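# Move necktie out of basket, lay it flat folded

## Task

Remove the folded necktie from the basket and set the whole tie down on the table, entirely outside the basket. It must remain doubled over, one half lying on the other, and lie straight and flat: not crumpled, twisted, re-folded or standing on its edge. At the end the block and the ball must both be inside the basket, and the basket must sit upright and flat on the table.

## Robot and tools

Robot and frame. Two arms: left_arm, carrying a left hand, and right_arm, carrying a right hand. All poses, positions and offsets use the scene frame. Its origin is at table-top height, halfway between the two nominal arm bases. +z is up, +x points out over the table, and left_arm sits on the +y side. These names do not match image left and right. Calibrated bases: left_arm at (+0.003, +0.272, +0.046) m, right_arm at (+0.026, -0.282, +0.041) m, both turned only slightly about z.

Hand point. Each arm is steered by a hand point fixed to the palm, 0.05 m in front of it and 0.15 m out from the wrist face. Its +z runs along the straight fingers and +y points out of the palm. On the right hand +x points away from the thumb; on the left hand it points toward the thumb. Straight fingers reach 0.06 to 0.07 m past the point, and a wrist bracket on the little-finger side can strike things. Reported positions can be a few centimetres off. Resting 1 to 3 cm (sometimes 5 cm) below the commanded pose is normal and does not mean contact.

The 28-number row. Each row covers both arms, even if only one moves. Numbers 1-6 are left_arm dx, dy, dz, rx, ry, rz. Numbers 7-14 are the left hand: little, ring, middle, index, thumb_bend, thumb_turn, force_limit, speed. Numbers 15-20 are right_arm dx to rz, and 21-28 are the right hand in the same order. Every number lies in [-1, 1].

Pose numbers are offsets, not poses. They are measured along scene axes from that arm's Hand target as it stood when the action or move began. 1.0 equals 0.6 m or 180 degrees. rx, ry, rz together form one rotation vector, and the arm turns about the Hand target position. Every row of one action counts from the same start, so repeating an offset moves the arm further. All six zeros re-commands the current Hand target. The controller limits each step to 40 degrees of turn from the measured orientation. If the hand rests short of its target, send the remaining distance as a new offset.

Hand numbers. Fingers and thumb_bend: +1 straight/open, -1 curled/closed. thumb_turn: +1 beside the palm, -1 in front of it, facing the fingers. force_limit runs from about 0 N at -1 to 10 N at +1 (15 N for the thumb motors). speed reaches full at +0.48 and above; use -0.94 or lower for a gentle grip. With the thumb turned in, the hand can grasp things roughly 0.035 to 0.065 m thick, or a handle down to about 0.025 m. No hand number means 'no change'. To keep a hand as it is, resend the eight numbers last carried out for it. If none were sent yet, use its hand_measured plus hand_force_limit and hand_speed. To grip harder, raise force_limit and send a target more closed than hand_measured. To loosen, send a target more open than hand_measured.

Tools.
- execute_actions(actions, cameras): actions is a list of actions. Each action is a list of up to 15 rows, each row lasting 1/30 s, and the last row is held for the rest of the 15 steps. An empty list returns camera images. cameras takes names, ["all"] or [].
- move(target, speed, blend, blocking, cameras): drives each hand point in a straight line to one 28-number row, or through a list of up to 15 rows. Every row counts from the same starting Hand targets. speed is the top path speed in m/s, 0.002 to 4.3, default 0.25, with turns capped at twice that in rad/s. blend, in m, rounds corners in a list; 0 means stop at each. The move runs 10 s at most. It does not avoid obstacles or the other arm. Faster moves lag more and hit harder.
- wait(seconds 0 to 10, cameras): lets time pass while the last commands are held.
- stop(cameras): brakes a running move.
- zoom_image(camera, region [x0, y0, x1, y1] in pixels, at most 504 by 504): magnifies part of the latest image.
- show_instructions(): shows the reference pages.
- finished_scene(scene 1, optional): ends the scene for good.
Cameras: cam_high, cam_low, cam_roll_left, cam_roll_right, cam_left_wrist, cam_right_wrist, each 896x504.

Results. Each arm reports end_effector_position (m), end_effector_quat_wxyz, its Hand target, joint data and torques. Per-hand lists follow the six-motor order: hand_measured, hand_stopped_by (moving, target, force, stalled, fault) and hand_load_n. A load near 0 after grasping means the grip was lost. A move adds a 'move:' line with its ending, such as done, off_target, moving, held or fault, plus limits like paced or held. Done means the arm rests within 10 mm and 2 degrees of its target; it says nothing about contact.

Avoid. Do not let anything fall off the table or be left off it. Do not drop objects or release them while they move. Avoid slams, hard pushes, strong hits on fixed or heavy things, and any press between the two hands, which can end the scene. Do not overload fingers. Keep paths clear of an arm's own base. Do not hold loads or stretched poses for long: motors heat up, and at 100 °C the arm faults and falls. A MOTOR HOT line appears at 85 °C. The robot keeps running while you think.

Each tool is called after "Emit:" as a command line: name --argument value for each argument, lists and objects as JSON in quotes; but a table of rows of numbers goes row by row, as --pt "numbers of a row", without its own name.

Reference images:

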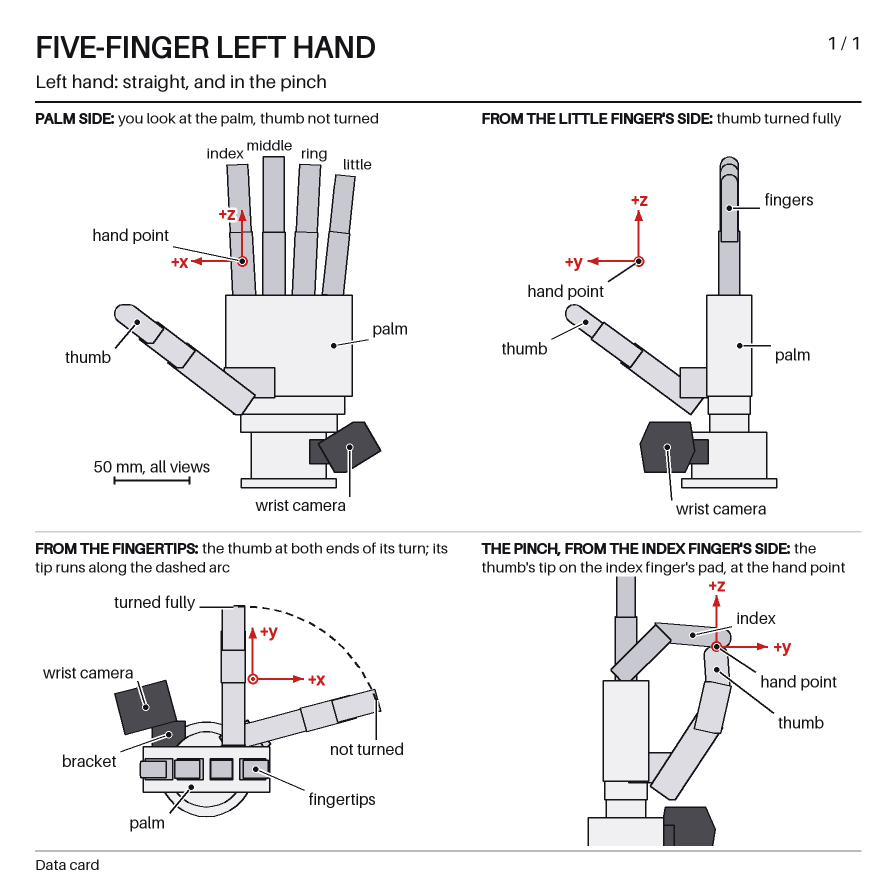

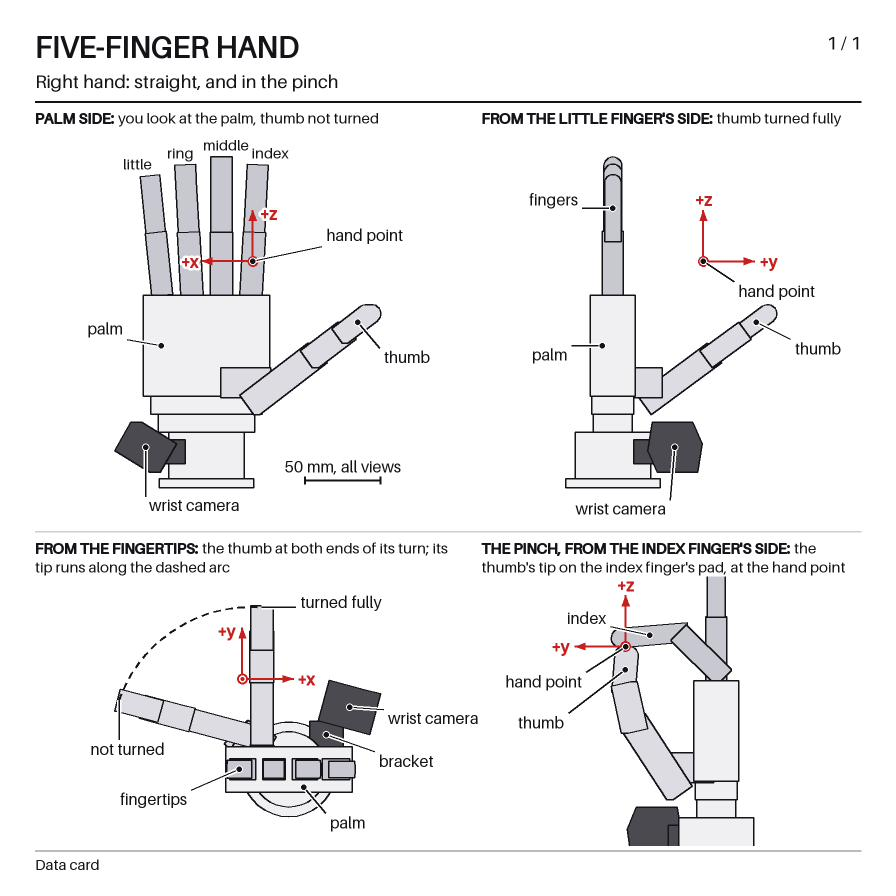

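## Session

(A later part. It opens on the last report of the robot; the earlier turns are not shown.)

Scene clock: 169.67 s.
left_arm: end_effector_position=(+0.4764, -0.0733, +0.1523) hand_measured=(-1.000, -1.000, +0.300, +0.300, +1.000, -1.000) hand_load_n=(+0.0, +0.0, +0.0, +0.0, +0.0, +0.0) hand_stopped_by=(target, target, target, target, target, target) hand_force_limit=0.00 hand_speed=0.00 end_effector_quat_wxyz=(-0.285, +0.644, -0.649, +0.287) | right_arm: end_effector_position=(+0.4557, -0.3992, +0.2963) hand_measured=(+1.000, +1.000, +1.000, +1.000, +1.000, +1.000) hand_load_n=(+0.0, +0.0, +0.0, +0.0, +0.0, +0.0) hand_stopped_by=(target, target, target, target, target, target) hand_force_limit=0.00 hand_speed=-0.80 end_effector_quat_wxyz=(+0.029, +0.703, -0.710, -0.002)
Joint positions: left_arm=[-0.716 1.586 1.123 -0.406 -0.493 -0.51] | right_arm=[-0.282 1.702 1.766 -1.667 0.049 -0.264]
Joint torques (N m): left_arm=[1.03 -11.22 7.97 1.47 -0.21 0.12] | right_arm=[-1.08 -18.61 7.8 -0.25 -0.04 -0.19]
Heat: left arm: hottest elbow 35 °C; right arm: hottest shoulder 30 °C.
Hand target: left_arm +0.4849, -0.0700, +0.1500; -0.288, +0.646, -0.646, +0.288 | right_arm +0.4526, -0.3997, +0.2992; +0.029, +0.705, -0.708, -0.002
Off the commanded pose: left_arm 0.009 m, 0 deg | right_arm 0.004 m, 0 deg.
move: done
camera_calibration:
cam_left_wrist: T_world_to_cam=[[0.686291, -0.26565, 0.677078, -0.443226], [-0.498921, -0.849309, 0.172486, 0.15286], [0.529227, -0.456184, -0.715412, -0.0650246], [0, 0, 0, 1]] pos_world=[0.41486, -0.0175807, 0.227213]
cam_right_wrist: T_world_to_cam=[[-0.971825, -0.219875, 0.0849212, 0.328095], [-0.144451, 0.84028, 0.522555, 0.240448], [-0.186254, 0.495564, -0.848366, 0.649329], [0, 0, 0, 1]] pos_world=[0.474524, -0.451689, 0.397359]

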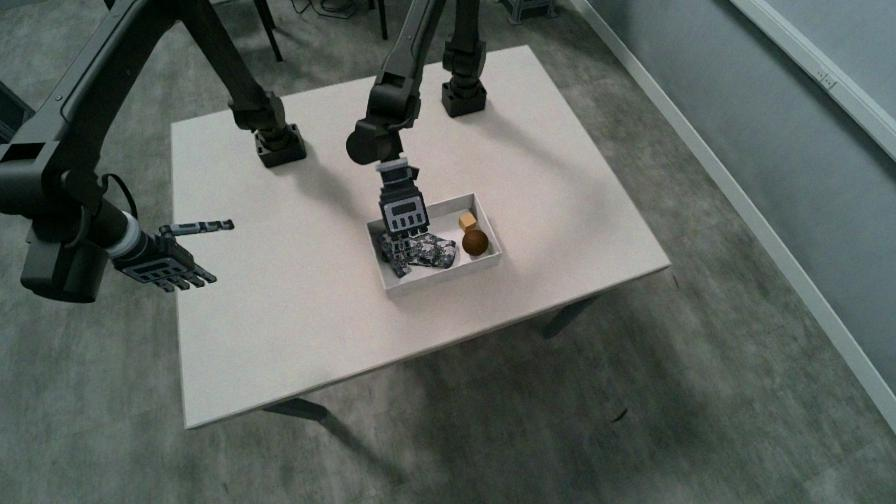

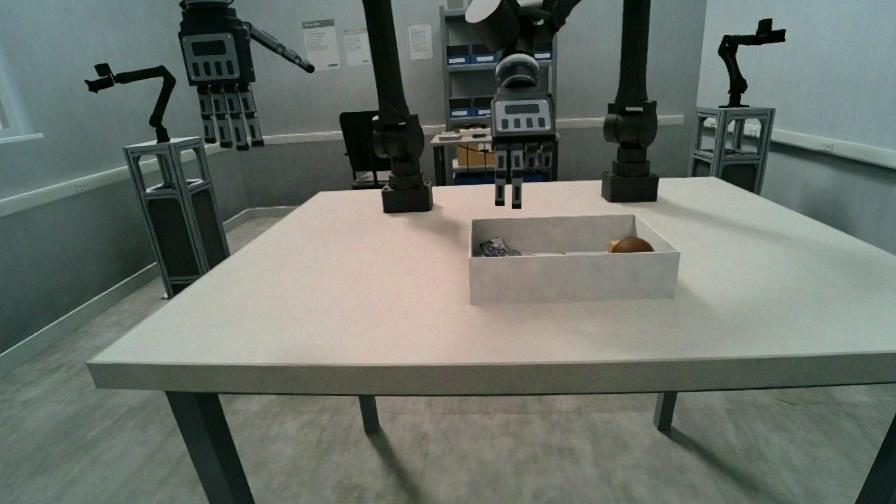

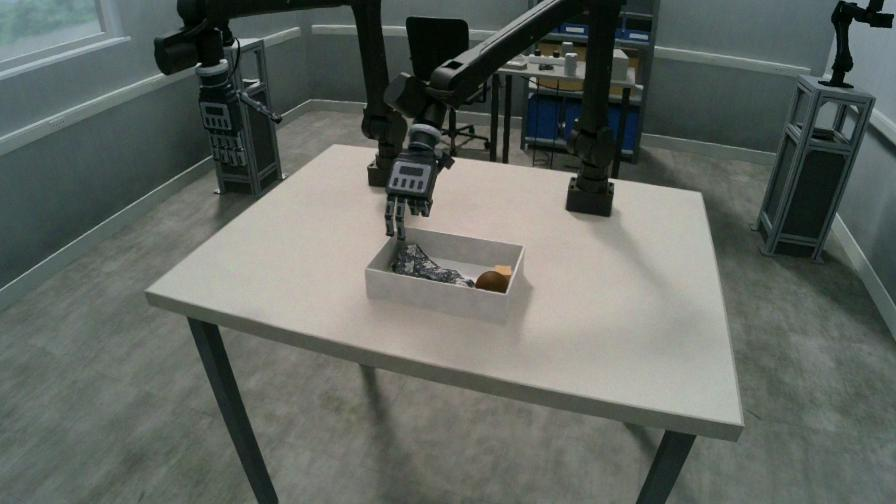

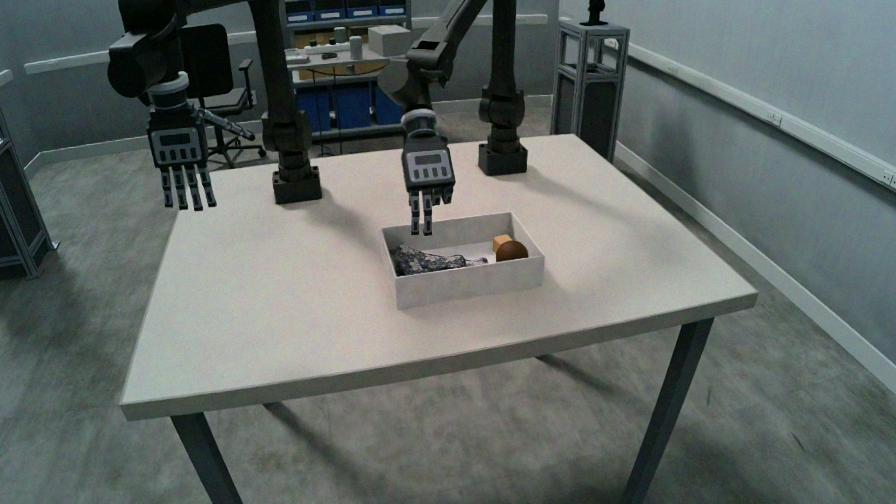

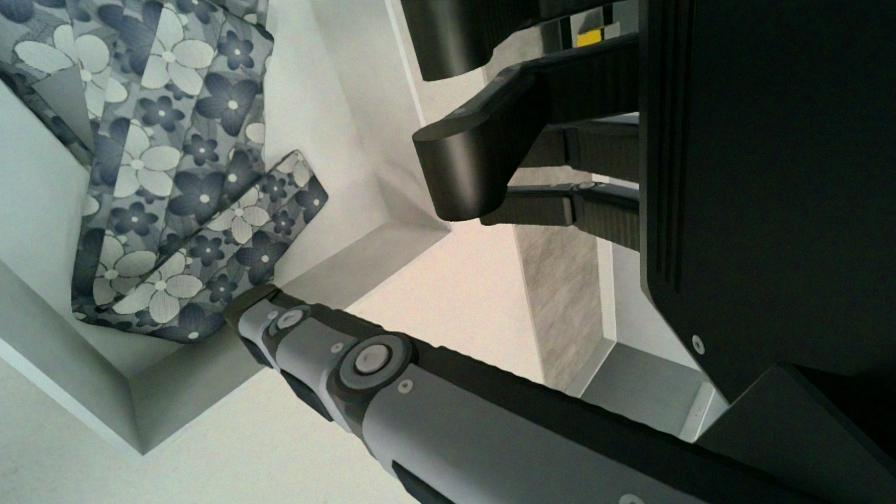

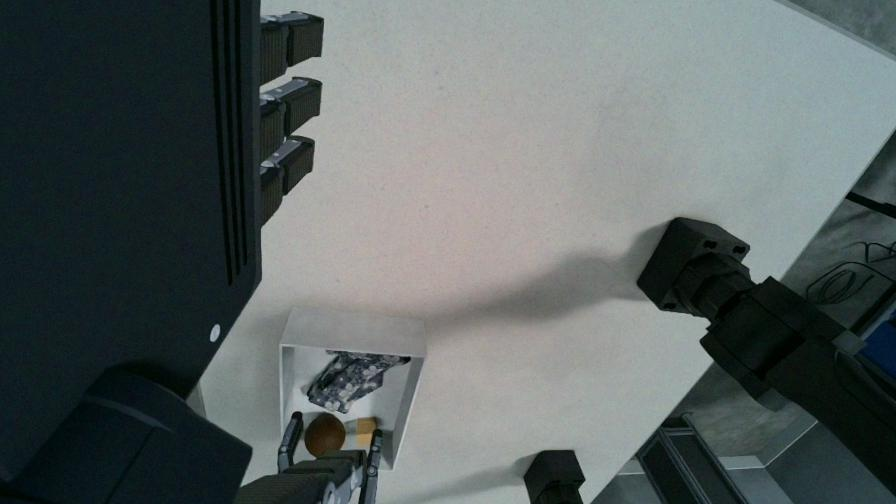

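Emit:
move --target '[0.0,0.0,-0.1667,0,0,0,-1,-1,0.3,0.3,1,-1,0,0,0,0,0,0,0,0,1,1,1,1,1,1,0,-0.8]' --cameras '["cam_left_wrist","cam_high","cam_low"]' --speed 0.12

Scene clock: 190.57 s.
left_arm: end_effector_position=(+0.4798, -0.0762, +0.0583) hand_measured=(-1.000, -1.000, +0.300, +0.300, +1.000, -1.000) hand_load_n=(+0.0, +0.0, +0.0, +0.0, +0.0, +0.0) hand_stopped_by=(target, target, target, target, target, target) hand_force_limit=0.00 hand_speed=0.00 end_effector_quat_wxyz=(-0.286, +0.644, -0.646, +0.293) | right_arm: end_effector_position=(+0.4557, -0.3992, +0.2963) hand_measured=(+1.000, +1.000, +1.000, +1.000, +1.000, +1.000) hand_load_n=(+0.0, +0.0, +0.0, +0.0, +0.0, +0.0) hand_stopped_by=(target, target, target, target, target, target) hand_force_limit=0.00 hand_speed=-0.80 end_effector_quat_wxyz=(+0.029, +0.703, -0.710, -0.002)
Joint positions: left_arm=[-0.716 1.736 1.019 -0.14 -0.493 -0.51] | right_arm=[-0.282 1.702 1.766 -1.667 0.049 -0.264]
Joint torques (N m): left_arm=[1.08 -11.81 6.46 1.57 -0.22 0.11] | right_arm=[-0.79 -19.14 7.97 -0.2 -0.02 -0.13]
Heat: left arm: hottest elbow 34 °C; right arm: hottest shoulder 30 °C.
Hand target: left_arm +0.4849, -0.0700, +0.0500; -0.288, +0.646, -0.646, +0.288 | right_arm +0.4526, -0.3997, +0.2992; +0.029, +0.705, -0.708, -0.002
Off the commanded pose: left_arm 0.012 m, 1 deg | right_arm 0.004 m, 0 deg.
move: off_target (left_arm)
camera_calibration:
cam_left_wrist: T_world_to_cam=[[0.680043, -0.260896, 0.685182, -0.379762], [-0.500755, -0.84789, 0.174149, 0.169207], [0.535524, -0.461537, -0.707246, -0.139289], [0, 0, 0, 1]] pos_world=[0.417578, -0.0198962, 0.132227]
Images, in order (width x height): cam_high 896x504, cam_low 896x504, cam_left_wrist 896x504.

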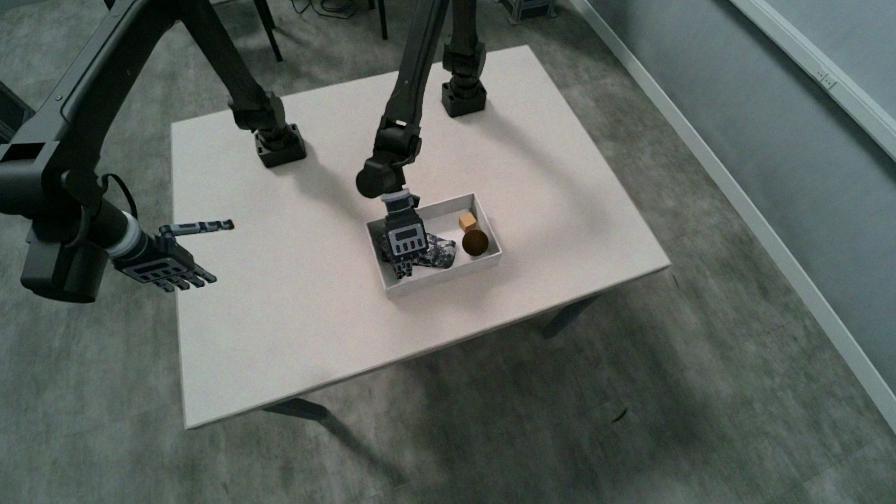

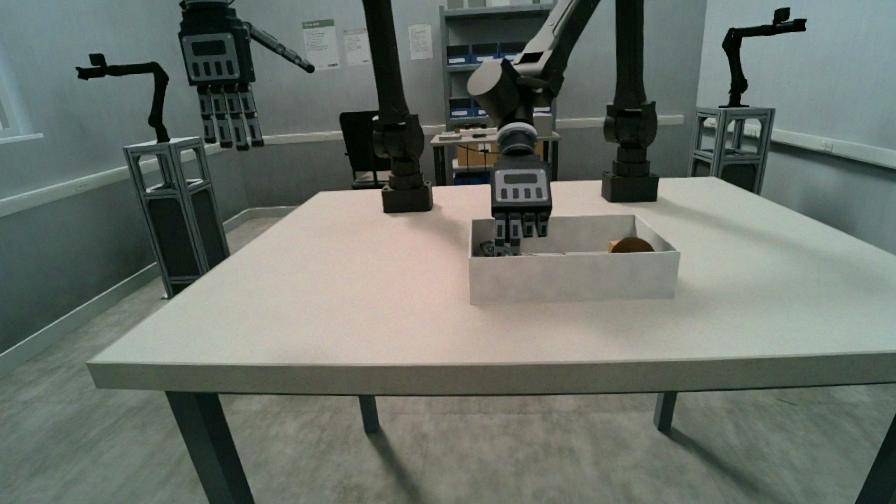

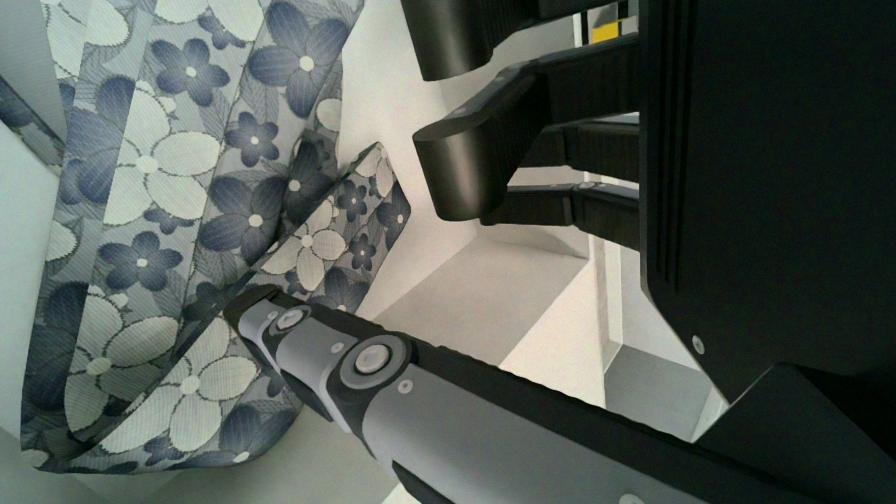

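Emit:
move --target '[-0.005,0.01,-0.045,0,0,0,-1,-1,0.3,0.3,1,-1,0,0,0,0,0,0,0,0,1,1,1,1,1,1,0,-0.8]' --cameras '["cam_left_wrist","cam_high","cam_low","cam_roll_right"]' --speed 0.05

Scene clock: 201.87 s.
left_arm: end_effector_position=(+0.4793, -0.0735, +0.0377) hand_measured=(-1.000, -1.000, +0.300, +0.300, +1.000, -1.000) hand_load_n=(+0.0, +0.0, +0.0, +0.0, +0.0, +0.0) hand_stopped_by=(target, target, target, target, target, target) hand_force_limit=0.00 hand_speed=0.00 end_effector_quat_wxyz=(-0.286, +0.644, -0.644, +0.299) | right_arm: end_effector_position=(+0.4557, -0.3992, +0.2963) hand_measured=(+1.000, +1.000, +1.000, +1.000, +1.000, +1.000) hand_load_n=(+0.0, +0.0, +0.0, +0.0, +0.0, +0.0) hand_stopped_by=(target, target, target, target, target, target) hand_force_limit=0.00 hand_speed=-0.80 end_effector_quat_wxyz=(+0.029, +0.703, -0.710, -0.002)
Joint positions: left_arm=[-0.712 1.768 0.986 -0.059 -0.49 -0.507] | right_arm=[-0.282 1.702 1.766 -1.667 0.049 -0.264]
Joint torques (N m): left_arm=[1.03 -11.52 5.76 1.51 -0.21 0.15] | right_arm=[-0.79 -18.2 7.88 -0.36 -0.01 -0.16]
Heat: left arm: hottest elbow 34 °C; right arm: hottest shoulder 30 °C.
Hand target: left_arm +0.4818, -0.0641, +0.0229; -0.288, +0.646, -0.646, +0.288 | right_arm +0.4526, -0.3997, +0.2992; +0.029, +0.705, -0.708, -0.002
Off the commanded pose: left_arm 0.018 m, 1 deg | right_arm 0.004 m, 0 deg.
move: off_target (left_arm)
camera_calibration:
cam_left_wrist: T_world_to_cam=[[0.672925, -0.254995, 0.69437, -0.361108], [-0.503126, -0.845905, 0.176945, 0.175919], [0.542251, -0.468426, -0.697525, -0.156367], [0, 0, 0, 1]] pos_world=[0.416299, -0.0165161, 0.110545]
Images, in order (width x height): cam_high 896x504, cam_low 896x504, cam_roll_right 896x504, cam_left_wrist 896x504.

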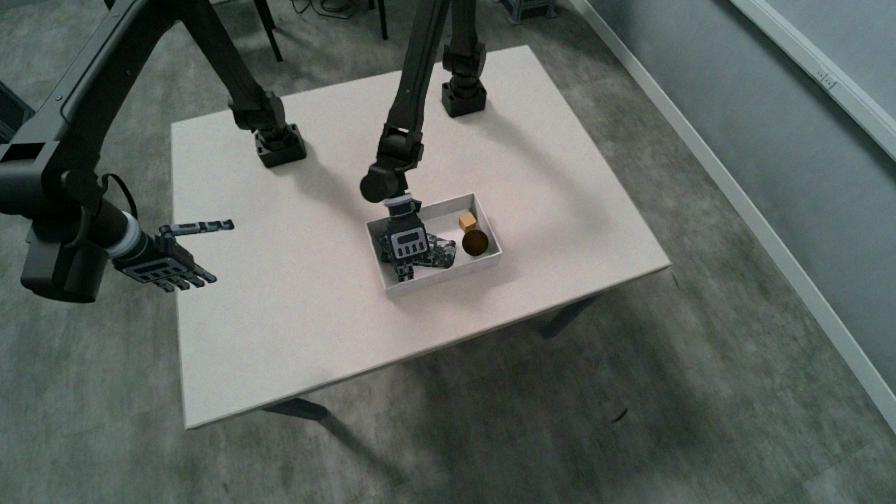

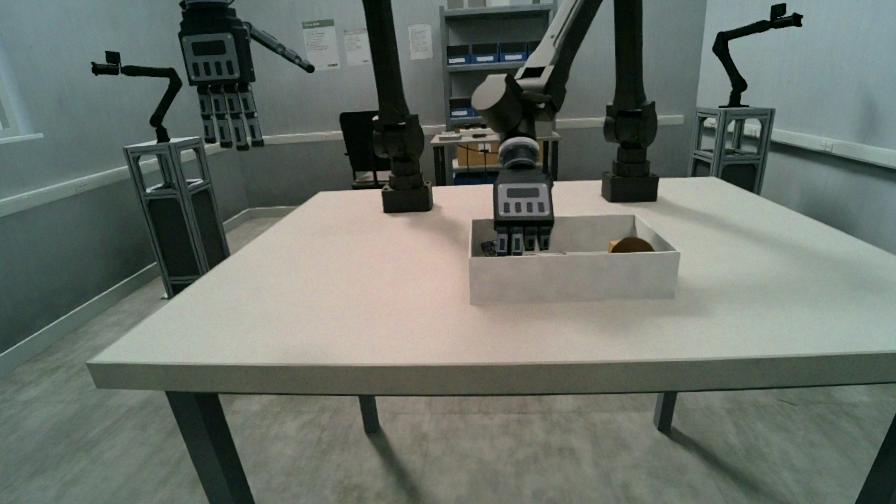

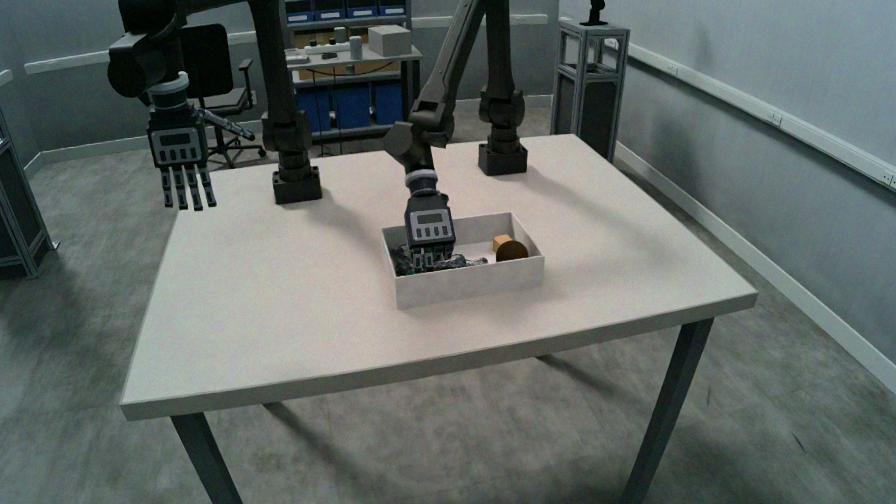

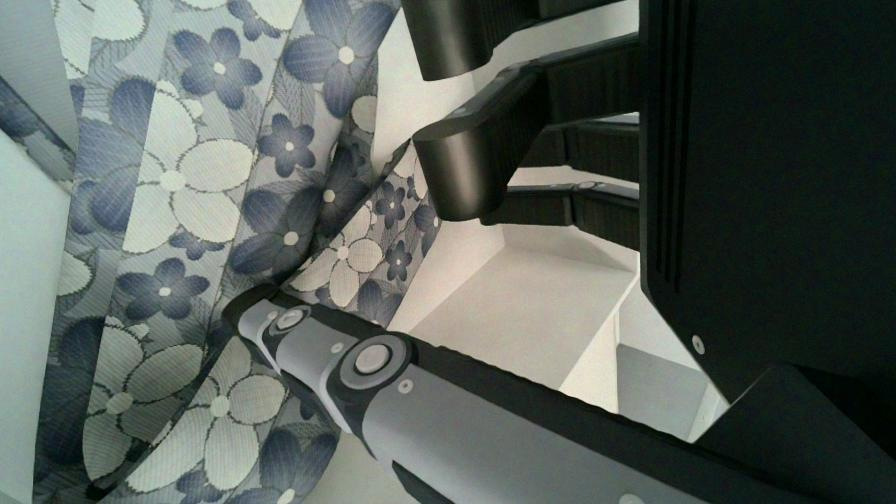

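Emit:
move --target '[0,0.008,-0.012,0,0,0,-1,-1,0.3,0.3,0.5,-1,0,0,0,0,0,0,0,0,1,1,1,1,1,1,0,-0.8]' --cameras '["cam_left_wrist","cam_low"]' --speed 0.05

Scene clock: 210.70 s.
left_arm: end_effector_position=(+0.4810, -0.0706, +0.0347) hand_measured=(-1.000, -1.000, +0.300, +0.300, +0.500, -1.000) hand_load_n=(+0.0, +0.0, +0.0, +0.0, +0.0, +0.0) hand_stopped_by=(target, target, target, target, target, target) hand_force_limit=0.00 hand_speed=0.00 end_effector_quat_wxyz=(-0.286, +0.644, -0.642, +0.303) | right_arm: end_effector_position=(+0.4557, -0.3992, +0.2963) hand_measured=(+1.000, +1.000, +1.000, +1.000, +1.000, +1.000) hand_load_n=(+0.0, +0.0, +0.0, +0.0, +0.0, +0.0) hand_stopped_by=(target, target, target, target, target, target) hand_force_limit=0.00 hand_speed=-0.80 end_effector_quat_wxyz=(+0.029, +0.703, -0.710, -0.002)
Joint positions: left_arm=[-0.705 1.772 0.974 -0.032 -0.484 -0.502] | right_arm=[-0.282 1.702 1.766 -1.667 0.049 -0.264]
Joint torques (N m): left_arm=[1.2 -11.11 5.67 1.37 -0.19 0.14] | right_arm=[-1.9 -19.55 7.8 -0.36 0.01 -0.14]
Heat: left arm: hottest elbow 33 °C; right arm: hottest shoulder 30 °C.
Hand target: left_arm +0.4818, -0.0592, +0.0156; -0.288, +0.646, -0.646, +0.288 | right_arm +0.4526, -0.3997, +0.2992; +0.029, +0.705, -0.708, -0.002
Off the commanded pose: left_arm 0.022 m, 2 deg | right_arm 0.004 m, 0 deg.
move: off_target (left_arm)
camera_calibration:
cam_left_wrist: T_world_to_cam=[[0.668235, -0.249391, 0.700903, -0.357029], [-0.503806, -0.84492, 0.17969, 0.180086], [0.547394, -0.473195, -0.690251, -0.161137], [0, 0, 0, 1]] pos_world=[0.417513, -0.0131305, 0.106658]
Images, in order (width x height): cam_low 896x504, cam_left_wrist 896x504.

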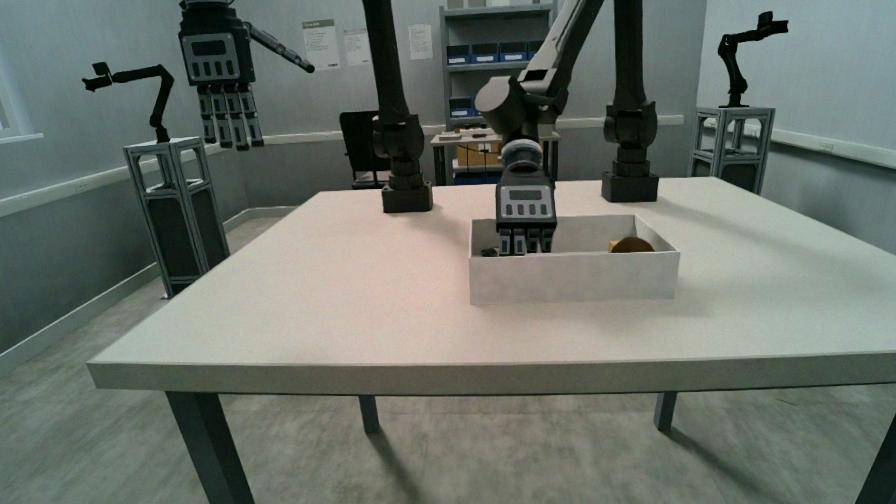

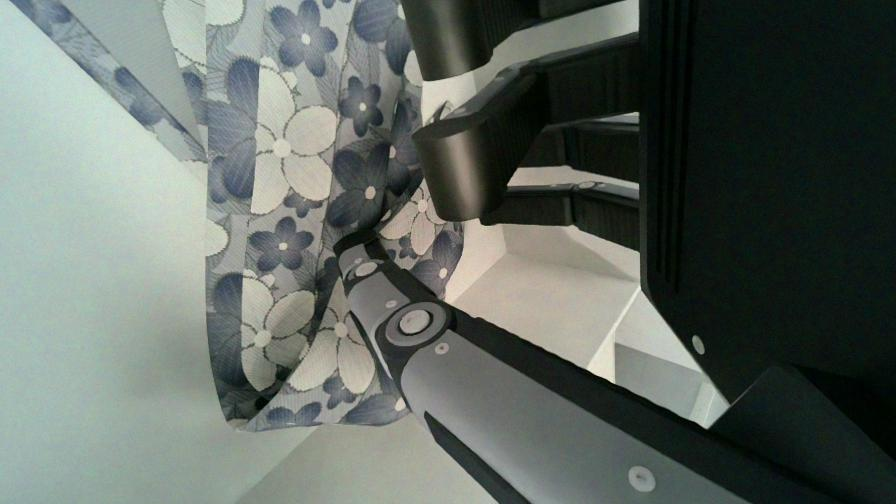

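Emit:
move --target '[0.0,0.004,-0.02,0,0,0,-1,-1,0.3,0.3,0.5,-1,0,0,0,0,0,0,0,0,1,1,1,1,1,1,0,-0.8]' --cameras '["cam_left_wrist","cam_low","cam_roll_left"]' --speed 0.05

Scene clock: 223.70 s.
left_arm: end_effector_position=(+0.4855, -0.0719, +0.0340) hand_measured=(-1.000, -1.000, +0.300, +0.300, +0.500, -1.000) hand_load_n=(+0.0, +0.0, +0.0, +0.0, -0.5, +0.0) hand_stopped_by=(target, target, target, target, target, target) hand_force_limit=0.00 hand_speed=0.00 end_effector_quat_wxyz=(-0.287, +0.644, -0.636, +0.314) | right_arm: end_effector_position=(+0.4557, -0.3992, +0.2963) hand_measured=(+1.000, +1.000, +1.000, +1.000, +1.000, +1.000) hand_load_n=(+0.0, +0.0, +0.0, +0.0, +0.0, +0.0) hand_stopped_by=(target, target, target, target, target, target) hand_force_limit=0.00 hand_speed=-0.80 end_effector_quat_wxyz=(+0.029, +0.703, -0.710, -0.002)
Joint positions: left_arm=[-0.702 1.779 0.968 0.007 -0.483 -0.501] | right_arm=[-0.282 1.702 1.766 -1.667 0.049 -0.264]
Joint torques (N m): left_arm=[1.32 -10.11 5.07 1.26 -0.13 0.16] | right_arm=[-0.5 -18.73 7.8 -0.24 0.05 -0.15]
Heat: left arm: hottest elbow 33 °C; right arm: hottest shoulder 30 °C.
Hand target: left_arm +0.4818, -0.0568, +0.0037; -0.288, +0.646, -0.646, +0.288 | right_arm +0.4526, -0.3997, +0.2992; +0.029, +0.705, -0.708, -0.002
Off the commanded pose: left_arm 0.034 m, 3 deg | right_arm 0.004 m, 0 deg.
move: off_target (left_arm)
camera_calibration:
cam_left_wrist: T_world_to_cam=[[0.655342, -0.23658, 0.717326, -0.353243], [-0.505417, -0.843098, 0.183682, 0.182141], [0.561321, -0.482923, -0.672089, -0.172809], [0, 0, 0, 1]] pos_world=[0.420553, -0.0134606, 0.103791]
Images, in order (width x height): cam_low 896x504, cam_roll_left 896x504, cam_left_wrist 896x504.

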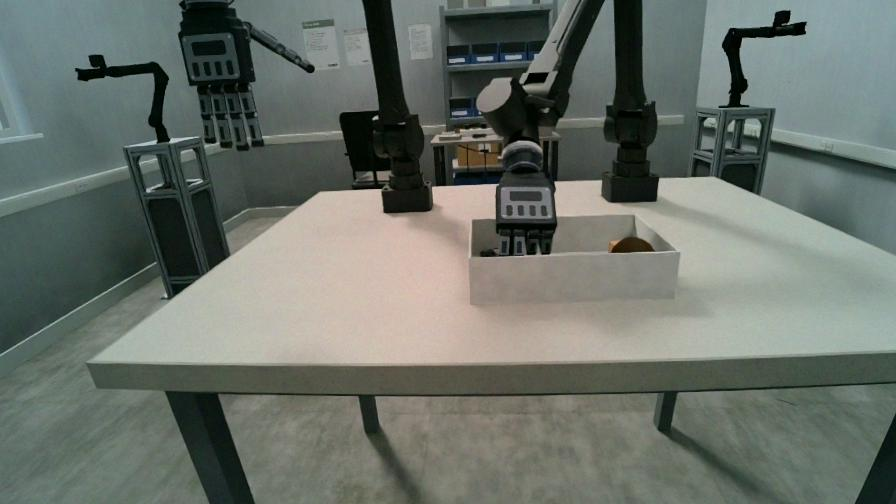

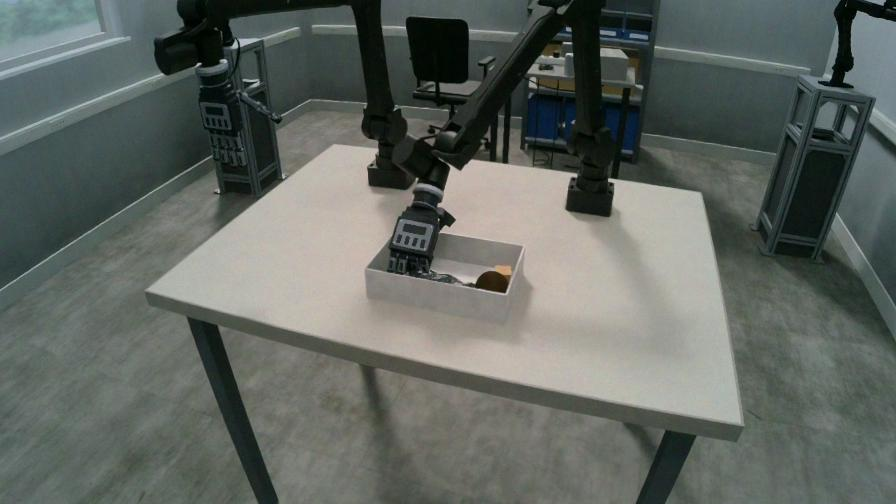

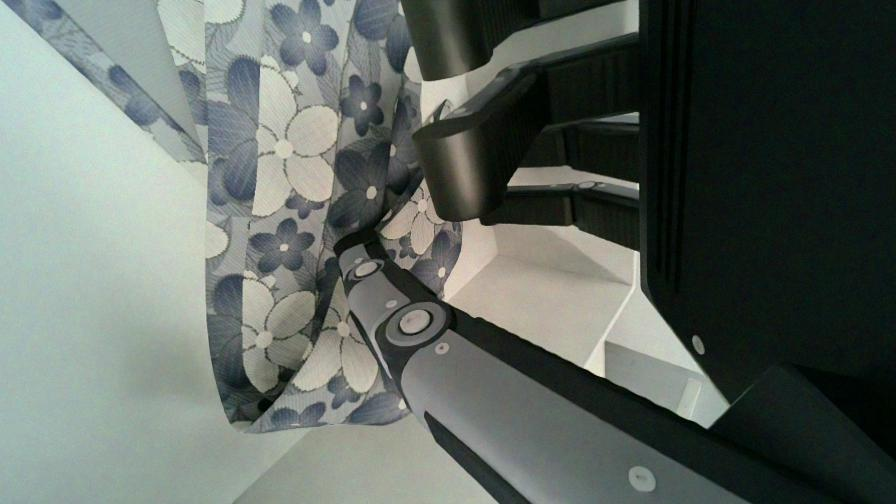

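Emit:
move --target '[0.0,0.0,0.012,0,0,0,-1,-1,0.0,0.0,0.4,-1,0,-0.4,0,0,0,0,0,0,1,1,1,1,1,1,0,-0.8]' --cameras '["cam_left_wrist"]' --speed 0.05

Scene clock: 232.93 s.
left_arm: end_effector_position=(+0.4842, -0.0697, +0.0305) hand_measured=(-1.000, -1.000, +0.000, +0.000, +0.400, -1.000) hand_load_n=(+0.0, +0.5, +0.0, +0.5, +0.0, +0.0) hand_stopped_by=(target, target, target, target, target, target) hand_force_limit=0.00 hand_speed=-0.40 end_effector_quat_wxyz=(-0.287, +0.644, -0.637, +0.311) | right_arm: end_effector_position=(+0.4557, -0.3992, +0.2963) hand_measured=(+1.000, +1.000, +1.000, +1.000, +1.000, +1.000) hand_load_n=(+0.0, +0.0, +0.0, +0.0, +0.0, +0.0) hand_stopped_by=(target, target, target, target, target, target) hand_force_limit=0.00 hand_speed=-0.80 end_effector_quat_wxyz=(+0.029, +0.703, -0.710, -0.002)
Joint positions: left_arm=[-0.7 1.782 0.964 0.007 -0.483 -0.5] | right_arm=[-0.282 1.702 1.766 -1.667 0.049 -0.264]
Joint torques (N m): left_arm=[0.85 -11.4 5.65 0.66 -0.13 0.18] | right_arm=[-0.26 -19.14 8.1 -0.1 0.07 -0.15]
Heat: left arm: hottest elbow 33 °C; right arm: hottest shoulder 30 °C.
Hand target: left_arm +0.4819, -0.0567, +0.0109; -0.288, +0.646, -0.646, +0.288 | right_arm +0.4526, -0.3997, +0.2992; +0.029, +0.705, -0.708, -0.002
Off the commanded pose: left_arm 0.024 m, 3 deg | right_arm 0.004 m, 0 deg.
move: off_target (left_arm)
camera_calibration:
cam_left_wrist: T_world_to_cam=[[0.659286, -0.240173, 0.712502, -0.351274], [-0.504149, -0.84424, 0.181915, 0.183325], [0.557832, -0.479141, -0.677678, -0.171251], [0, 0, 0, 1]] pos_world=[0.419543, -0.0116494, 0.100881]
Images, in order (width x height): cam_left_wrist 896x504.

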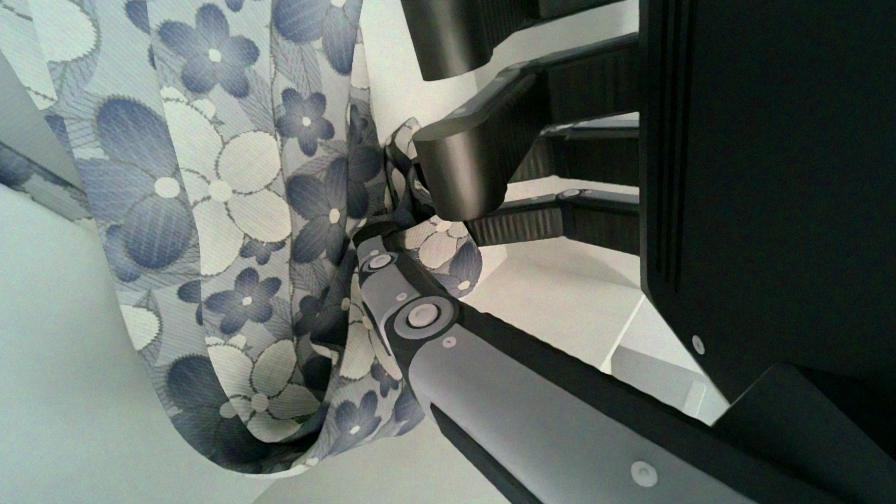

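Emit:
move --target '[0.0,0.0,0.0,0,0,0,-1,-1,-0.3,-0.3,0.0,-1,0,-0.4,0,0,0,0,0,0,1,1,1,1,1,1,0,-0.8]' --cameras '["cam_left_wrist"]' --speed 0.05

Scene clock: 239.60 s.
left_arm: end_effector_position=(+0.4838, -0.0695, +0.0300) hand_measured=(-1.000, -1.000, -0.208, -0.214, +0.296, -1.000) hand_load_n=(+0.0, +0.0, +14.5, +7.0, +10.5, -0.5) hand_stopped_by=(target, target, force, force, force, target) hand_force_limit=0.00 hand_speed=-0.40 end_effector_quat_wxyz=(-0.287, +0.643, -0.638, +0.310) | right_arm: end_effector_position=(+0.4557, -0.3992, +0.2963) hand_measured=(+1.000, +1.000, +1.000, +1.000, +1.000, +1.000) hand_load_n=(+0.0, +0.0, +0.0, +0.0, -0.5, +0.0) hand_stopped_by=(target, target, target, target, target, target) hand_force_limit=0.00 hand_speed=-0.80 end_effector_quat_wxyz=(+0.029, +0.703, -0.710, -0.002)
Joint positions: left_arm=[-0.7 1.783 0.964 0.006 -0.482 -0.497] | right_arm=[-0.282 1.702 1.766 -1.667 0.049 -0.264]
Joint torques (N m): left_arm=[0.97 -11.16 5.72 0.76 -0.19 0.14] | right_arm=[-0.97 -18.73 7.97 -0.28 0 -0.12]
Heat: left arm: hottest elbow 32 °C; right arm: hottest shoulder 30 °C.
Hand target: left_arm +0.4818, -0.0569, +0.0109; -0.288, +0.646, -0.646, +0.288 | right_arm +0.4526, -0.3997, +0.2992; +0.029, +0.705, -0.708, -0.002
Off the commanded pose: left_arm 0.023 m, 3 deg | right_arm 0.004 m, 0 deg.
move: off_target (left_arm)
camera_calibration:
cam_left_wrist: T_world_to_cam=[[0.659871, -0.243113, 0.710961, -0.351136], [-0.505601, -0.843612, 0.180795, 0.184209], [0.555822, -0.478764, -0.679594, -0.170194], [0, 0, 0, 1]] pos_world=[0.419438, -0.0114473, 0.100678]
Images, in order (width x height): cam_left_wrist 896x504.

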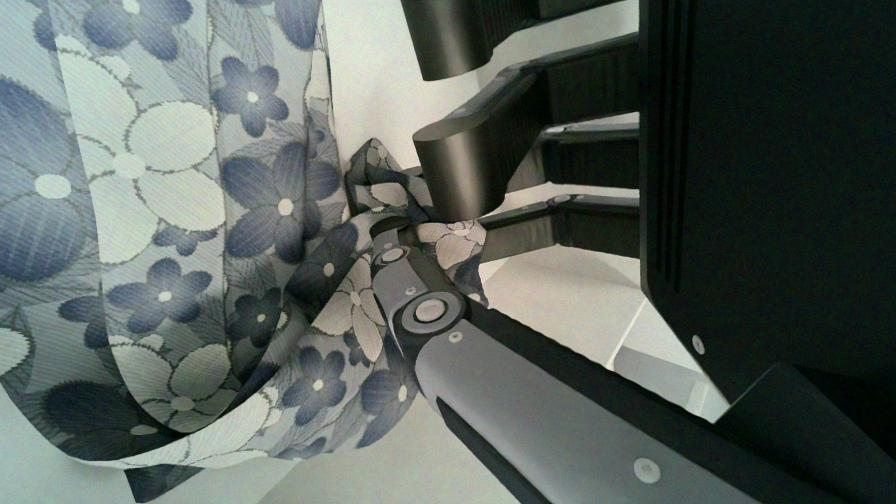

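Emit:
move --target '[-0.03,0.0,0.2,0,0,0,-1,-1,-0.3,-0.3,0.0,-1,0,-0.4,0,0,0,0,0,0,1,1,1,1,1,1,0,-0.8]' --cameras '["cam_left_wrist","cam_high","cam_low","cam_roll_right"]' --speed 0.1

Scene clock: 245.57 s.
left_arm: end_effector_position=(+0.4527, -0.0413, +0.1077) hand_measured=(-1.000, -1.000, -0.208, -0.214, +0.296, -1.000) hand_load_n=(+0.0, +0.0, +13.5, +6.0, +10.0, -1.0) hand_stopped_by=(target, target, force, force, force, target) hand_force_limit=0.00 hand_speed=-0.40 end_effector_quat_wxyz=(-0.287, +0.646, -0.655, +0.266) | right_arm: end_effector_position=(+0.4557, -0.3992, +0.2963) hand_measured=(+1.000, +1.000, +1.000, +1.000, +1.000, +1.000) hand_load_n=(-0.5, +0.0, +0.0, +0.0, +0.0, +0.0) hand_stopped_by=(target, target, target, target, target, target) hand_force_limit=0.00 hand_speed=-0.80 end_effector_quat_wxyz=(+0.029, +0.703, -0.710, -0.002)
Joint positions: left_arm=[-0.7 1.571 0.988 -0.322 -0.493 -0.499] | right_arm=[-0.282 1.702 1.766 -1.667 0.049 -0.264]
Joint torques (N m): left_arm=[-1.2 -12.22 10.1 0.72 -0.38 -0.05] | right_arm=[-1.14 -19.55 7.9 -0.14 0.04 -0.13]
Heat: left arm: hottest elbow 32 °C; right arm: hottest shoulder 30 °C.
Hand target: left_arm +0.4638, -0.0569, +0.1311; -0.288, +0.646, -0.646, +0.288 | right_arm +0.4526, -0.3997, +0.2992; +0.029, +0.705, -0.708, -0.002
Off the commanded pose: left_arm 0.030 m, 3 deg | right_arm 0.004 m, 0 deg.
move: off_target (left_arm)
camera_calibration:
cam_left_wrist: T_world_to_cam=[[0.707361, -0.281513, 0.648375, -0.395356], [-0.487398, -0.85859, 0.158954, 0.17171], [0.511941, -0.428454, -0.744542, -0.0577302], [0, 0, 0, 1]] pos_world=[0.392905, 0.0113958, 0.186062]
Images, in order (width x height): cam_high 896x504, cam_low 896x504, cam_roll_right 896x504, cam_left_wrist 896x504.

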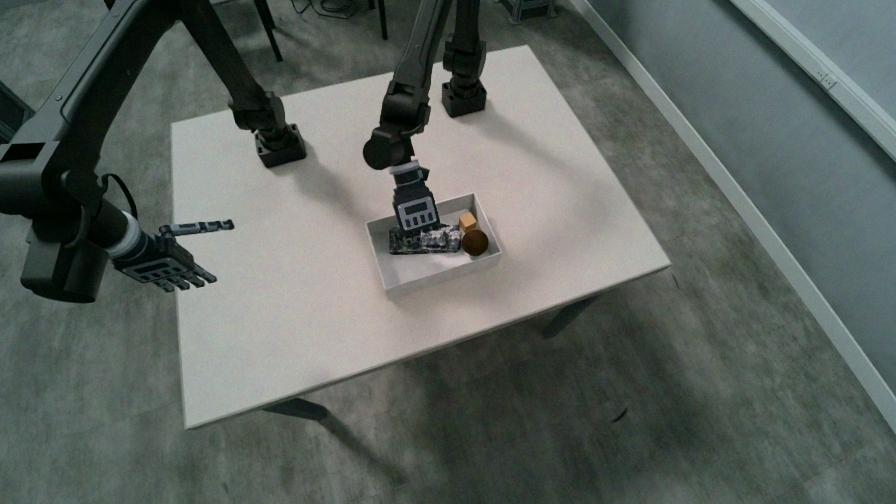

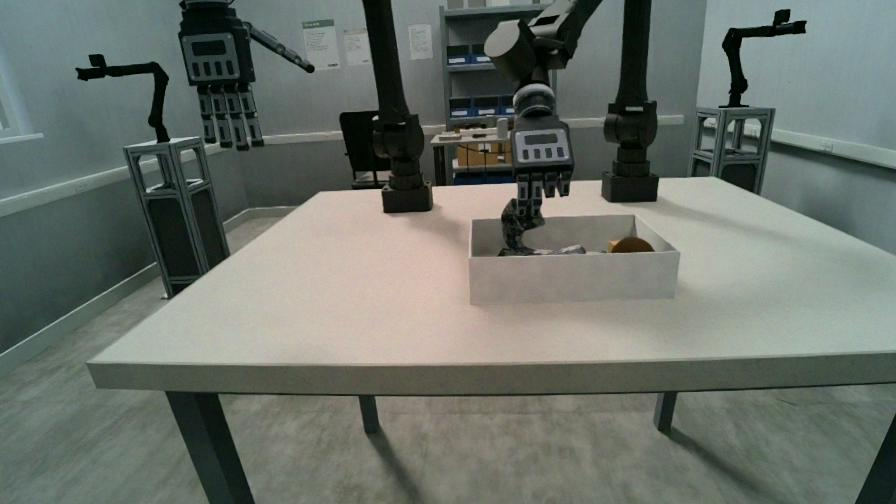

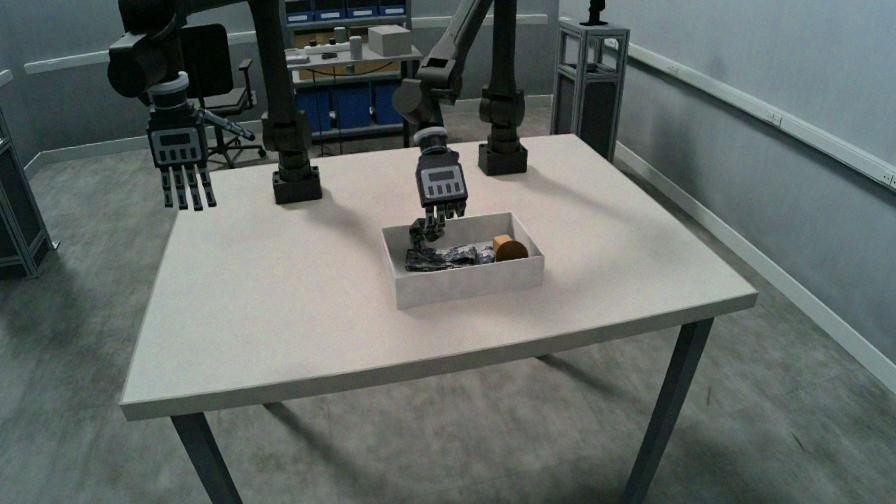

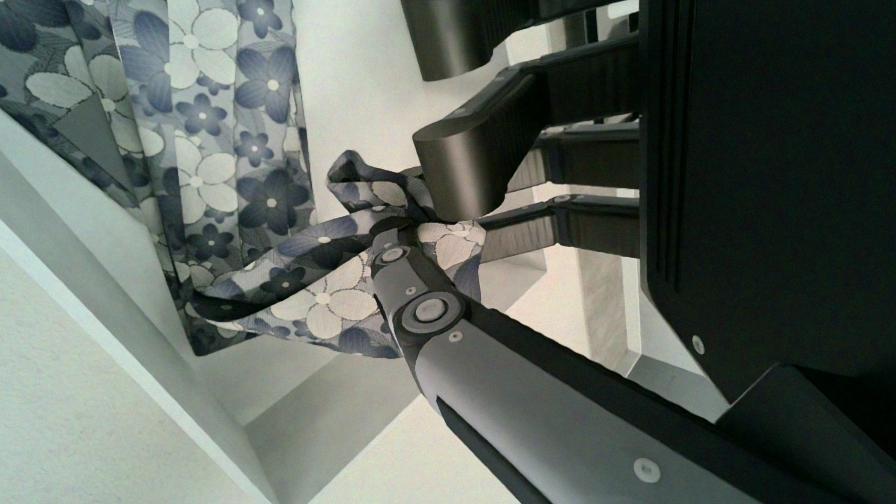

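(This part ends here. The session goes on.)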